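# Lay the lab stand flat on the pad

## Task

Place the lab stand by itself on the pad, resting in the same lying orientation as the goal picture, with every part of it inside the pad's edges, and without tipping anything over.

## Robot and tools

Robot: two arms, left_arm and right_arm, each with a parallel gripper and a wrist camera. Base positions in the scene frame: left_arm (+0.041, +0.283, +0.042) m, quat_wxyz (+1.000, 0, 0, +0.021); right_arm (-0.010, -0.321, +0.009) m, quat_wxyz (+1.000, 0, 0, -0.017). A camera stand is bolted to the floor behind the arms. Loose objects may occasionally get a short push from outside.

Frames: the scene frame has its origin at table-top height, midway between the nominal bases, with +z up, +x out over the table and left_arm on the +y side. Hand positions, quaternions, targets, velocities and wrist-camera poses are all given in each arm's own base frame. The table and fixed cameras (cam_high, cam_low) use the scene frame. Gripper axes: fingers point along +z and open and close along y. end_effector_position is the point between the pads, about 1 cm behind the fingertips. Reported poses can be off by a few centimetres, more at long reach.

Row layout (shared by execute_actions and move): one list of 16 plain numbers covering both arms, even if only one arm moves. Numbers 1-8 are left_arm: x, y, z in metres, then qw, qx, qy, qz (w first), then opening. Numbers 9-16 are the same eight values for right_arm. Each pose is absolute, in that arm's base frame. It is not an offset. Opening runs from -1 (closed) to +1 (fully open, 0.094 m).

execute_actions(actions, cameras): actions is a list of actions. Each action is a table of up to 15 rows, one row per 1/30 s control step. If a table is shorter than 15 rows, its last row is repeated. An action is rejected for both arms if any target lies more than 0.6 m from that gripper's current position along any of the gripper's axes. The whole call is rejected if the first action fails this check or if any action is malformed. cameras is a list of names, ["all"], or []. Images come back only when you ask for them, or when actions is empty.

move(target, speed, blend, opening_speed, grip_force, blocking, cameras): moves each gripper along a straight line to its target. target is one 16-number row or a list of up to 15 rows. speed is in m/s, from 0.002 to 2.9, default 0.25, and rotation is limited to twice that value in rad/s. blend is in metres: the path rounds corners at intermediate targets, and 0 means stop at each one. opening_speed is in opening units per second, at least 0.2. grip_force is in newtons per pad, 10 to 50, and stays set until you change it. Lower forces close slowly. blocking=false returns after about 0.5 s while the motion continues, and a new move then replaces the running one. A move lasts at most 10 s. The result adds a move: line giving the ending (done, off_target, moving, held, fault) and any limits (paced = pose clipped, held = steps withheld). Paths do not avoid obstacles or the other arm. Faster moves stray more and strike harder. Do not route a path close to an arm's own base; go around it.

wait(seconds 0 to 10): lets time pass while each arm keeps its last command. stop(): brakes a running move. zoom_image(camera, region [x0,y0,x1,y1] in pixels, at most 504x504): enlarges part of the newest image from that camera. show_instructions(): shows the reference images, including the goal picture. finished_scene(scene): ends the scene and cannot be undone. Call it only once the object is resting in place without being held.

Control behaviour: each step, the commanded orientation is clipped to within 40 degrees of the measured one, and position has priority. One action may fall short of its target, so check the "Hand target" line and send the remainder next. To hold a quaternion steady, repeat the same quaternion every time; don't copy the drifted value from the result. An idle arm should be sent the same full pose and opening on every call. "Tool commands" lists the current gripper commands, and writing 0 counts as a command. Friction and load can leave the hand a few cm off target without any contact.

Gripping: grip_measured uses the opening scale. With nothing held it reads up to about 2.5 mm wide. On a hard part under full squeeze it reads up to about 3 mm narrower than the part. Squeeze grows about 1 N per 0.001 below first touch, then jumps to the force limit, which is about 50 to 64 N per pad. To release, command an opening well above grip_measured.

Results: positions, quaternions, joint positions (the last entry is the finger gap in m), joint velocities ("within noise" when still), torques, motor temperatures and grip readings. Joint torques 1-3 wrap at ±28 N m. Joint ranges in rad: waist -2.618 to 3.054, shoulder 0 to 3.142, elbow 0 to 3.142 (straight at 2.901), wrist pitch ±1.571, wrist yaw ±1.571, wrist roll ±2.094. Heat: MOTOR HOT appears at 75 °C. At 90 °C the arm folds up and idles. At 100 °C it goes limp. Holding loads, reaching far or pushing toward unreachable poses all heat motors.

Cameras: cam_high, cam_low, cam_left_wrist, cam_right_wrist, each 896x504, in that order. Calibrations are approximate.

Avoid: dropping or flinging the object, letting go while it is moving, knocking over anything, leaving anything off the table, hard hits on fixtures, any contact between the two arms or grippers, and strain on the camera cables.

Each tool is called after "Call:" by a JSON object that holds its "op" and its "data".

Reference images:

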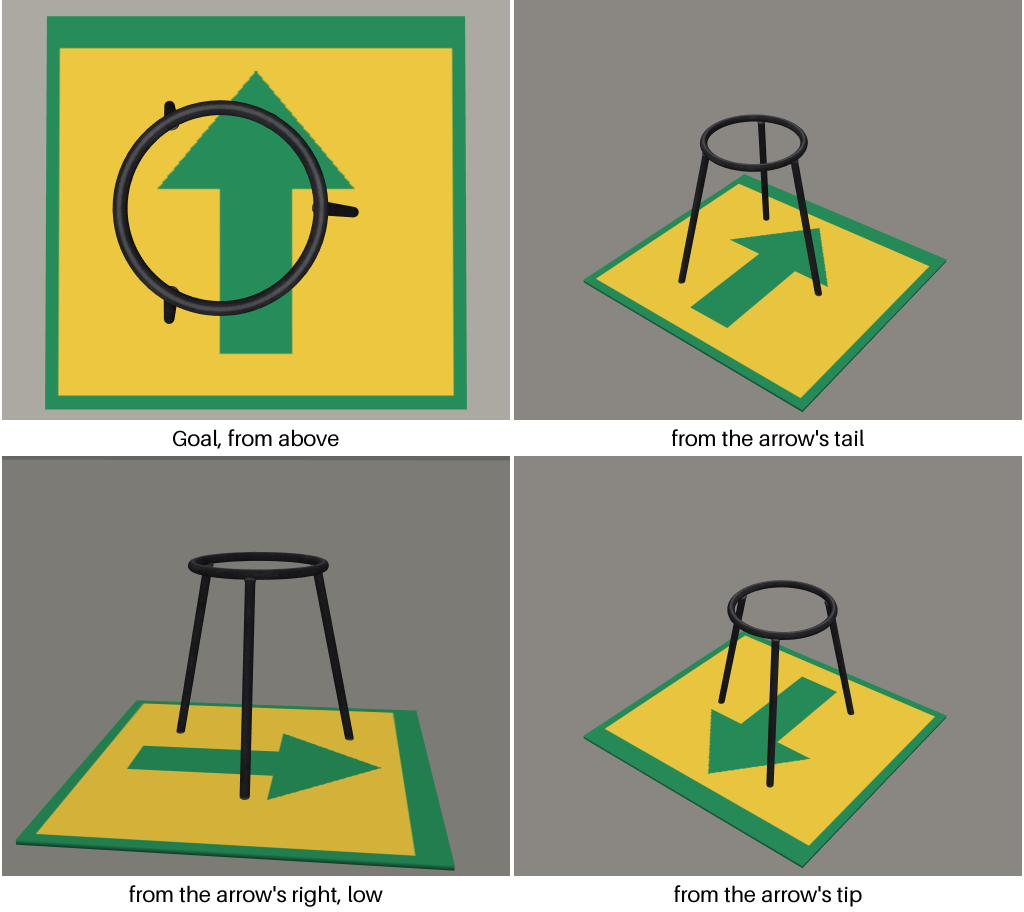

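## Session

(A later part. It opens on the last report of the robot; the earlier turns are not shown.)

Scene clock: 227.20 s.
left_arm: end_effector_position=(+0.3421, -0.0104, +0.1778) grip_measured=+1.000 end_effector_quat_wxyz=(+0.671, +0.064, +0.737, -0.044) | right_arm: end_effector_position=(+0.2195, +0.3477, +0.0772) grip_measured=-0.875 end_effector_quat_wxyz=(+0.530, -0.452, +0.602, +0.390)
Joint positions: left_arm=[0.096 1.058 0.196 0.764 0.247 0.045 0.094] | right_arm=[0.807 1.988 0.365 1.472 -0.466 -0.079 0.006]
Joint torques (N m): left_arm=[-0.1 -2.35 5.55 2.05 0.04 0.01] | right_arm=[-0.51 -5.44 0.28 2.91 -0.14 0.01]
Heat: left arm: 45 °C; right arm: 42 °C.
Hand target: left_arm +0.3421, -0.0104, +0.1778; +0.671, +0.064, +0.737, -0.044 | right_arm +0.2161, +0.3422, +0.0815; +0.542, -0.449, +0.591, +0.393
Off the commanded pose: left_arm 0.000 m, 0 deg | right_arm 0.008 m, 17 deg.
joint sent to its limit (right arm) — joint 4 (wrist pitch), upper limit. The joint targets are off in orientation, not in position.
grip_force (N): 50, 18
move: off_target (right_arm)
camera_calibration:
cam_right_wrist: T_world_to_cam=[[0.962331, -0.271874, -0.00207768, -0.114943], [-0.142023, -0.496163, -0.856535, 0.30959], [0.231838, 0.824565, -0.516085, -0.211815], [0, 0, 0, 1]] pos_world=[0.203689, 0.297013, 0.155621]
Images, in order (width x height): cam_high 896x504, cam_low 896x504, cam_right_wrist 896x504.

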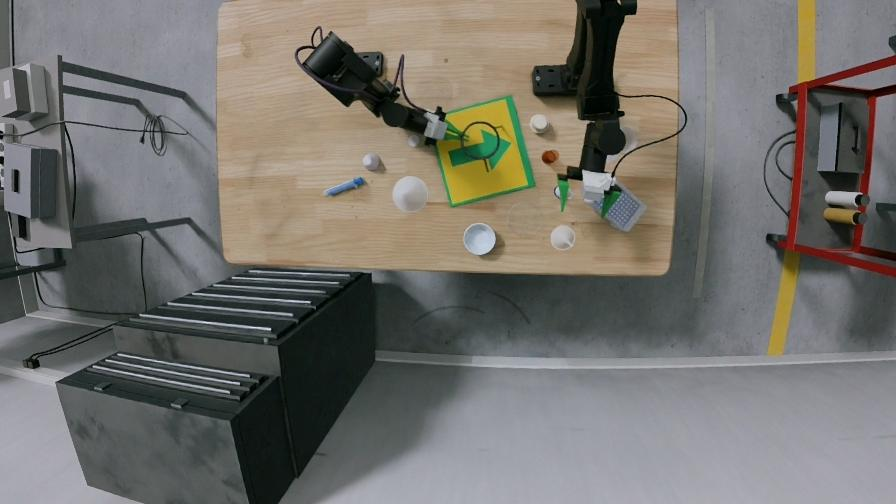

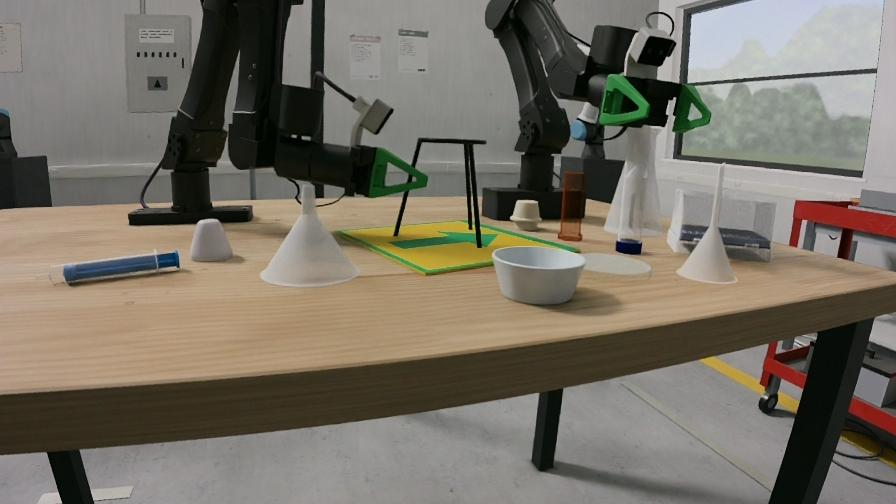

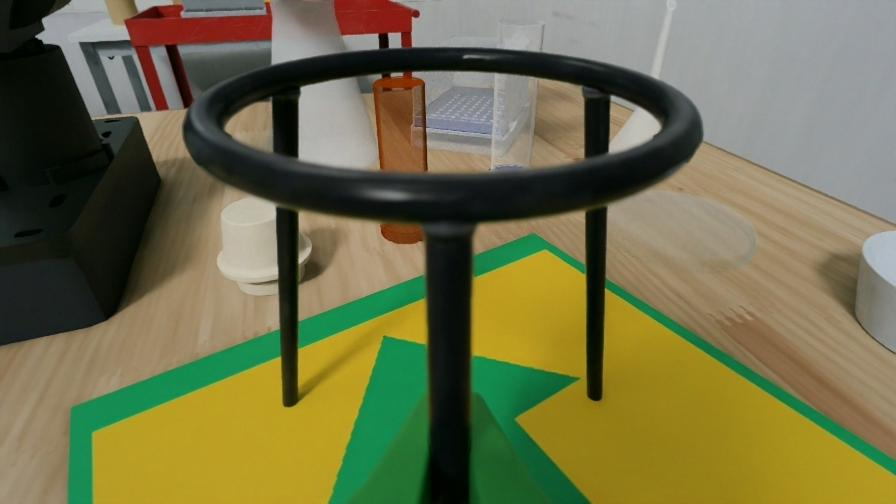

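Call:
{"op": "move", "data": {"target": [0.3421, -0.0104, 0.1778, 0.671, 0.064, 0.737, -0.044, 1.0, 0.213, 0.336, 0.088, 0.623, -0.3832, 0.5241, 0.436, -1.0], "speed": 0.03, "cameras": ["cam_high", "cam_low", "cam_right_wrist"]}}

Call:
{"op": "zoom_image", "data": {"camera": "cam_high", "region": [410, 85, 550, 215]}}

Call:
{"op": "zoom_image", "data": {"camera": "cam_low", "region": [380, 110, 530, 270]}}

Scene clock: 237.77 s.
left_arm: end_effector_position=(+0.3421, -0.0104, +0.1778) grip_measured=+1.000 end_effector_quat_wxyz=(+0.671, +0.064, +0.737, -0.044) | right_arm: end_effector_position=(+0.2158, +0.3415, +0.0762) grip_measured=-0.874 end_effector_quat_wxyz=(+0.526, -0.453, +0.605, +0.389)
Joint positions: left_arm=[0.096 1.058 0.196 0.764 0.247 0.045 0.094] | right_arm=[0.799 1.972 0.338 1.472 -0.476 -0.08 0.006]
Joint torques (N m): left_arm=[-0.16 -2.3 5.55 2.14 0.08 0] | right_arm=[-0.54 -6.97 0.27 2.9 -0.16 0.06]
Heat: left arm: 46 °C; right arm: 42 °C.
Hand target: left_arm +0.3421, -0.0104, +0.1778; +0.671, +0.064, +0.737, -0.044 | right_arm +0.2131, +0.3364, +0.0882; +0.545, -0.447, +0.589, +0.395
Off the commanded pose: left_arm 0.000 m, 0 deg | right_arm 0.013 m, 17 deg.
joint sent to its limit (right arm) — joint 4 (wrist pitch), upper limit. The joint targets are off in orientation, not in position.
grip_force (N): 50, 18
move: off_target (right_arm)
camera_calibration:
cam_right_wrist: T_world_to_cam=[[0.962631, -0.270725, -0.0070394, -0.113225], [-0.147464, -0.50219, -0.852091, 0.307961], [0.227148, 0.821288, -0.523346, -0.20371], [0, 0, 0, 1]] pos_world=[0.200679, 0.291306, 0.155003]
Images, in order (width x height): cam_high 896x504, cam_low 896x504, cam_right_wrist 896x504.

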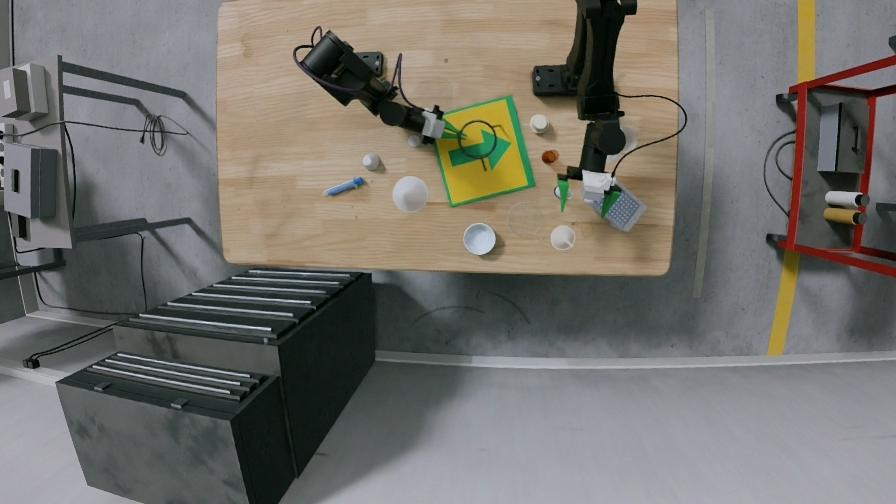

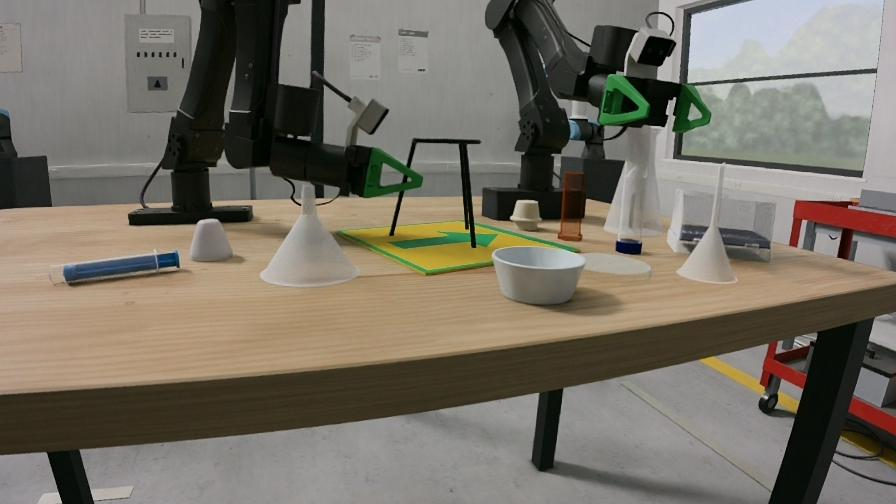

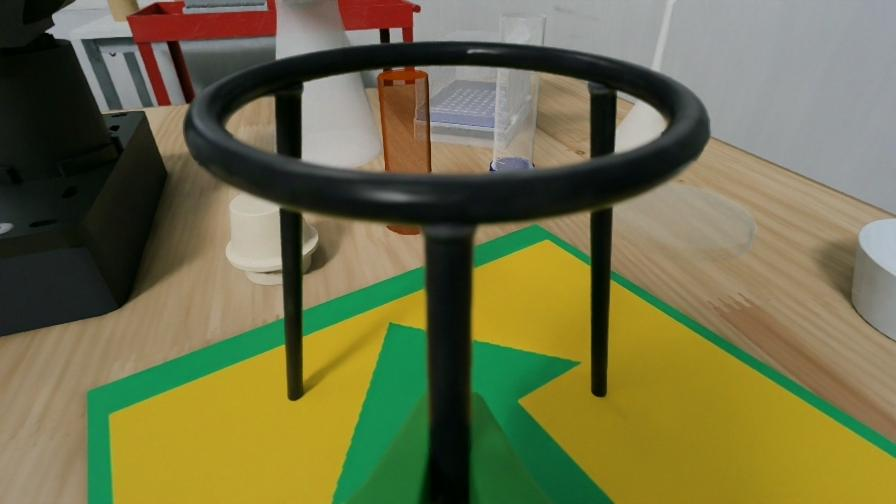

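Scaled by 3.600.

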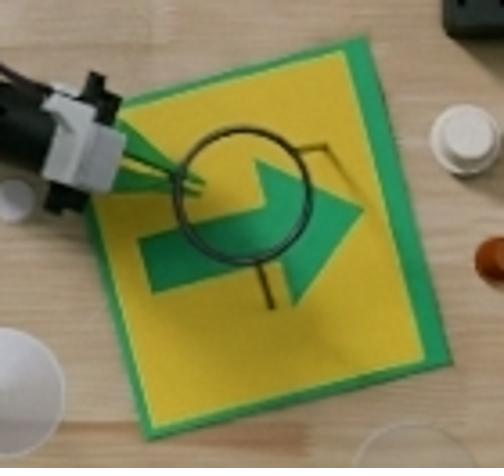

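Scaled by 3.150.

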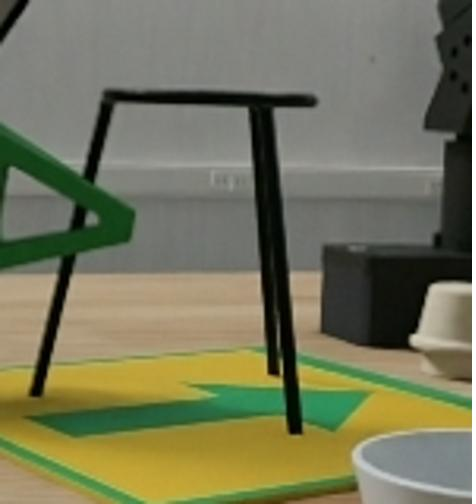

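Call:
{"op": "move", "data": {"target": [[0.3421, -0.0104, 0.1778, 0.671, 0.064, 0.737, -0.044, 1.0, 0.2155, 0.344, 0.095, 0.623, -0.3832, 0.5241, 0.436, -1.0],[0.3421, -0.0104, 0.1778, 0.671, 0.064, 0.737, -0.044, 1.0, 0.2155, 0.344, 0.095, 0.623, -0.3832, 0.5241, 0.436, -0.5]], "speed": 0.02, "opening_speed": 0.3, "cameras": ["cam_high", "cam_low", "cam_right_wrist"]}}

Call:
{"op": "zoom_image", "data": {"camera": "cam_high", "region": [410, 85, 550, 215]}}

Call:
{"op": "zoom_image", "data": {"camera": "cam_low", "region": [380, 110, 530, 270]}}

Scene clock: 257.33 s.
left_arm: end_effector_position=(+0.3421, -0.0104, +0.1778) grip_measured=+1.000 end_effector_quat_wxyz=(+0.671, +0.064, +0.737, -0.044) | right_arm: end_effector_position=(+0.2165, +0.3421, +0.0764) grip_measured=-0.503 end_effector_quat_wxyz=(+0.525, -0.446, +0.610, +0.391)
Joint positions: left_arm=[0.096 1.058 0.196 0.764 0.247 0.045 0.094] | right_arm=[0.804 1.972 0.339 1.472 -0.463 -0.063 0.023]
Joint torques (N m): left_arm=[0.01 -2.47 5.48 2.09 0.06 -0.02] | right_arm=[0.5 -7.04 2.09 2.91 -0.08 0.05]
Heat: left arm: 46 °C; right arm: 43 °C.
Hand target: left_arm +0.3421, -0.0104, +0.1778; +0.671, +0.064, +0.737, -0.044 | right_arm +0.2153, +0.3439, +0.0950; +0.552, -0.441, +0.584, +0.399
Off the commanded pose: left_arm 0.000 m, 0 deg | right_arm 0.019 m, 17 deg.
joint sent to its limit (right arm) — joint 4 (wrist pitch), upper limit. The joint targets are off in orientation, not in position.
grip_force (N): 50, 18
move: off_target (right_arm); target 2's new opening was sent with right_arm's hand 0.018 m and 17 deg from that target
camera_calibration:
cam_right_wrist: T_world_to_cam=[[0.95972, -0.280148, -0.0213375, -0.108818], [-0.164027, -0.497015, -0.852098, 0.310366], [0.228109, 0.821275, -0.522947, -0.204482], [0, 0, 0, 1]] pos_world=[0.201987, 0.291707, 0.155207]
Images, in order (width x height): cam_high 896x504, cam_low 896x504, cam_right_wrist 896x504.

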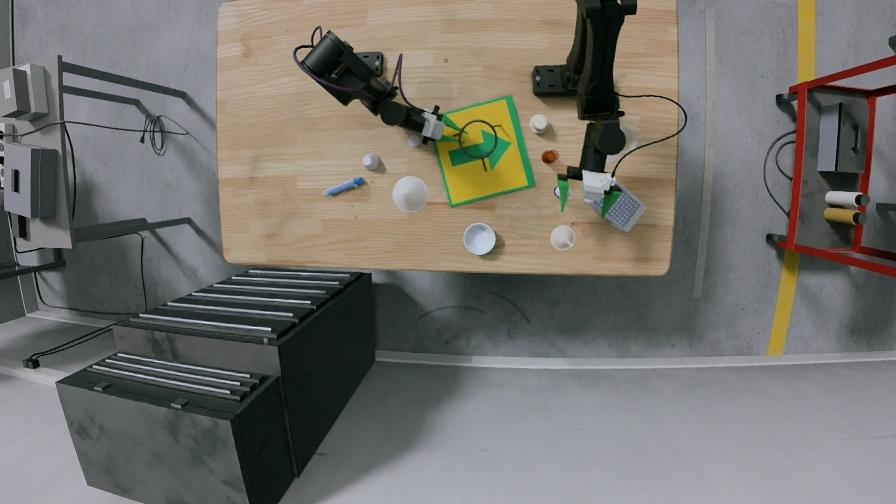

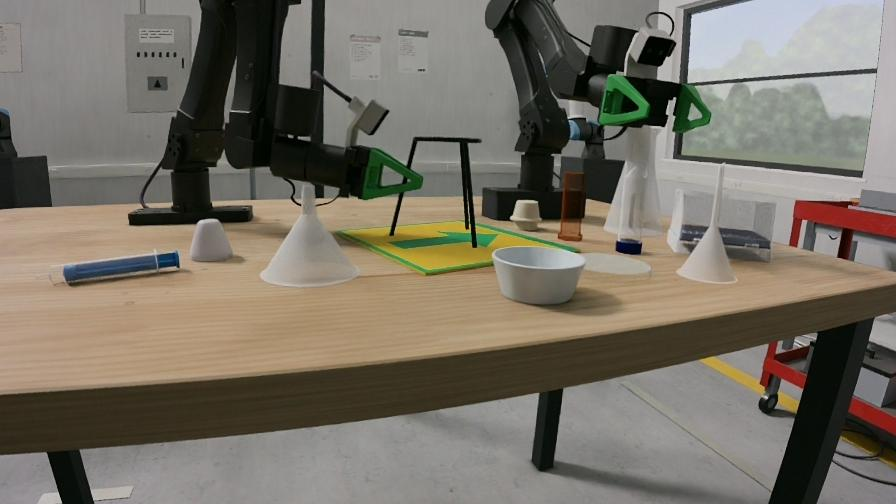

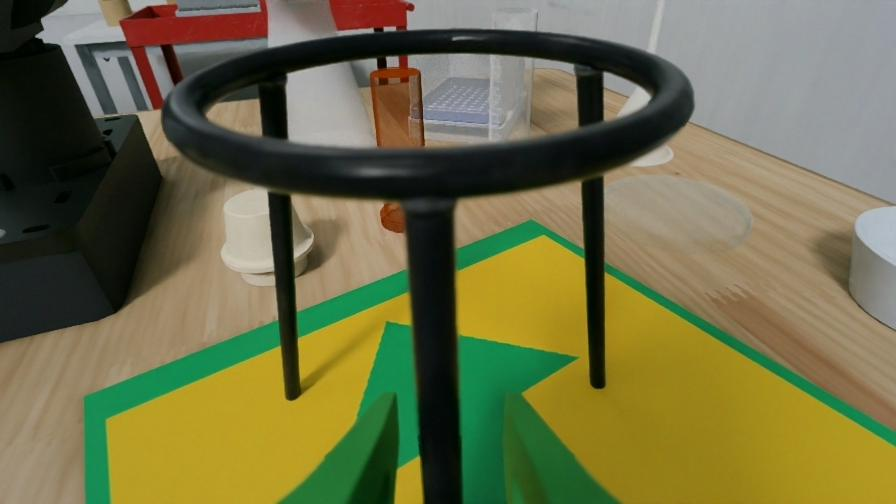

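Scaled by 3.600.

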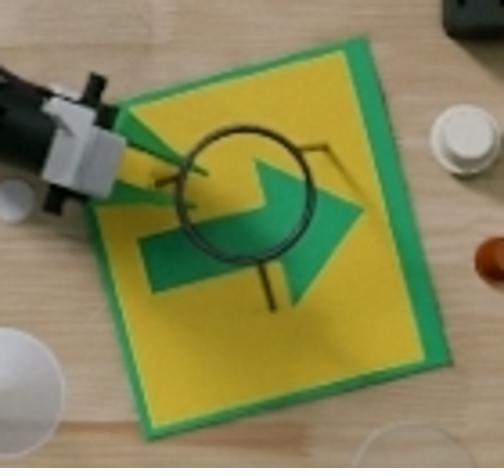

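Scaled by 3.150.

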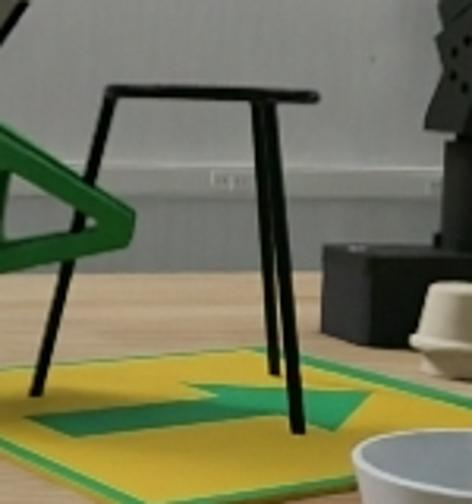

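Call:
{"op": "move", "data": {"target": [[0.3421, -0.0104, 0.1778, 0.671, 0.064, 0.737, -0.044, 1.0, 0.2145, 0.343, 0.095, 0.623, -0.3832, 0.5241, 0.436, -0.05],[0.3421, -0.0104, 0.1778, 0.671, 0.064, 0.737, -0.044, 1.0, 0.193, 0.279, 0.105, 0.623, -0.3832, 0.5241, 0.436, -0.05]], "speed": 0.05, "opening_speed": 0.5, "cameras": ["cam_high", "cam_low", "cam_right_wrist"]}}

Call:
{"op": "zoom_image", "data": {"camera": "cam_high", "region": [410, 85, 550, 215]}}

Call:
{"op": "zoom_image", "data": {"camera": "cam_low", "region": [380, 110, 530, 270]}}

Scene clock: 266.63 s.
left_arm: end_effector_position=(+0.3421, -0.0104, +0.1778) grip_measured=+1.000 end_effector_quat_wxyz=(+0.671, +0.064, +0.737, -0.044) | right_arm: end_effector_position=(+0.1917, +0.2785, +0.0797) grip_measured=-0.053 end_effector_quat_wxyz=(+0.507, -0.442, +0.626, +0.394)
Joint positions: left_arm=[0.096 1.058 0.196 0.764 0.247 0.045 0.094] | right_arm=[0.654 1.789 0.102 1.472 -0.611 -0.078 0.045]
Joint torques (N m): left_arm=[-0.12 -2.24 5.56 2.17 0.04 0.02] | right_arm=[-0.4 -7.23 1.72 2.85 -0.24 -0.1]
Heat: left arm: 46 °C; right arm: 44 °C.
Hand target: left_arm +0.3421, -0.0104, +0.1778; +0.671, +0.064, +0.737, -0.044 | right_arm +0.1927, +0.2791, +0.1043; +0.546, -0.445, +0.589, +0.396
Off the commanded pose: left_arm 0.000 m, 0 deg | right_arm 0.025 m, 20 deg.
joint sent to its limit (right arm) — joint 4 (wrist pitch), upper limit. The joint targets are off in orientation, not in position.
grip_force (N): 50, 18
move: off_target (right_arm)
camera_calibration:
cam_right_wrist: T_world_to_cam=[[0.957357, -0.282951, -0.058354, -0.0985183], [-0.202467, -0.513009, -0.834164, 0.287892], [0.206092, 0.810408, -0.548421, -0.135575], [0, 0, 0, 1]] pos_world=[0.180547, 0.229686, 0.160048]
Images, in order (width x height): cam_high 896x504, cam_low 896x504, cam_right_wrist 896x504.

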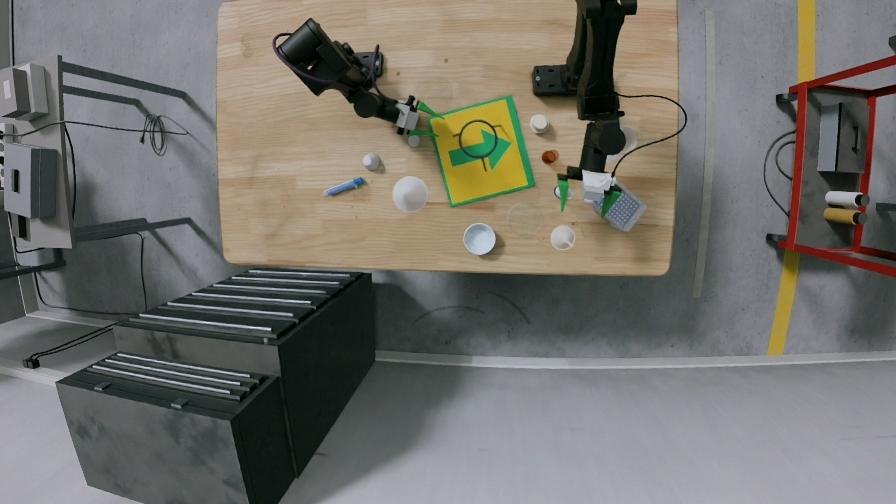

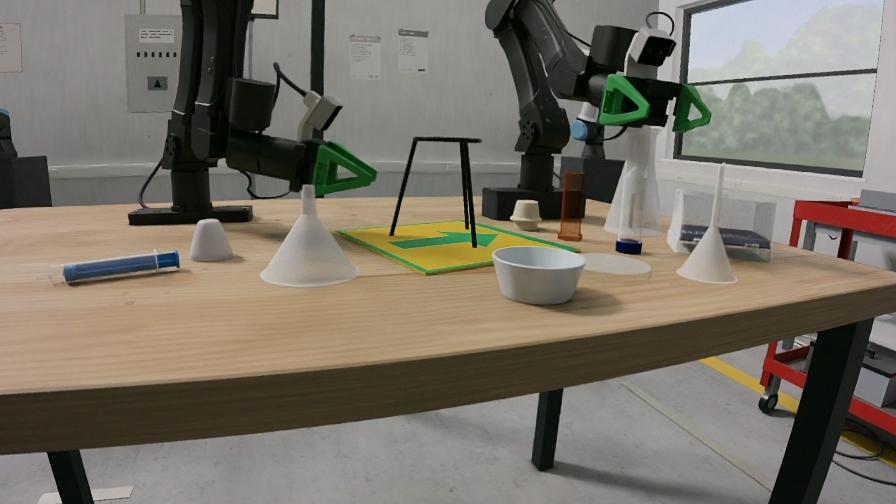

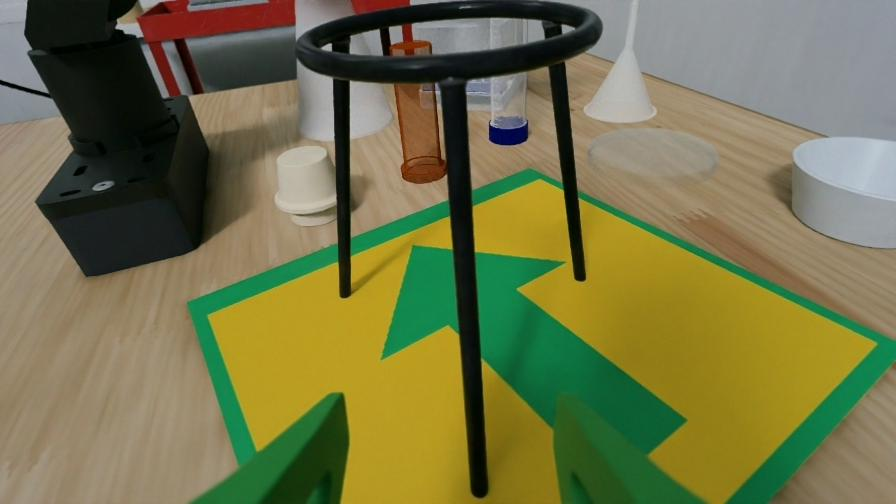

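Scaled by 3.600.

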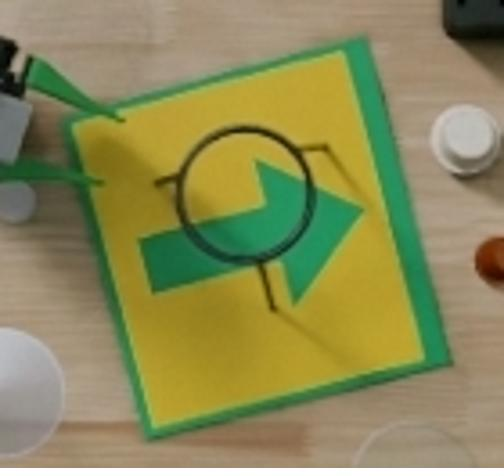

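Scaled by 3.150.

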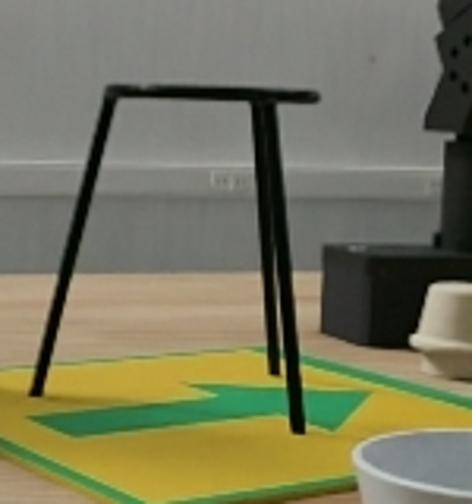

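Call:
{"op": "finished_scene", "data": {"scene": 1}}

The scene is finished: the task was done.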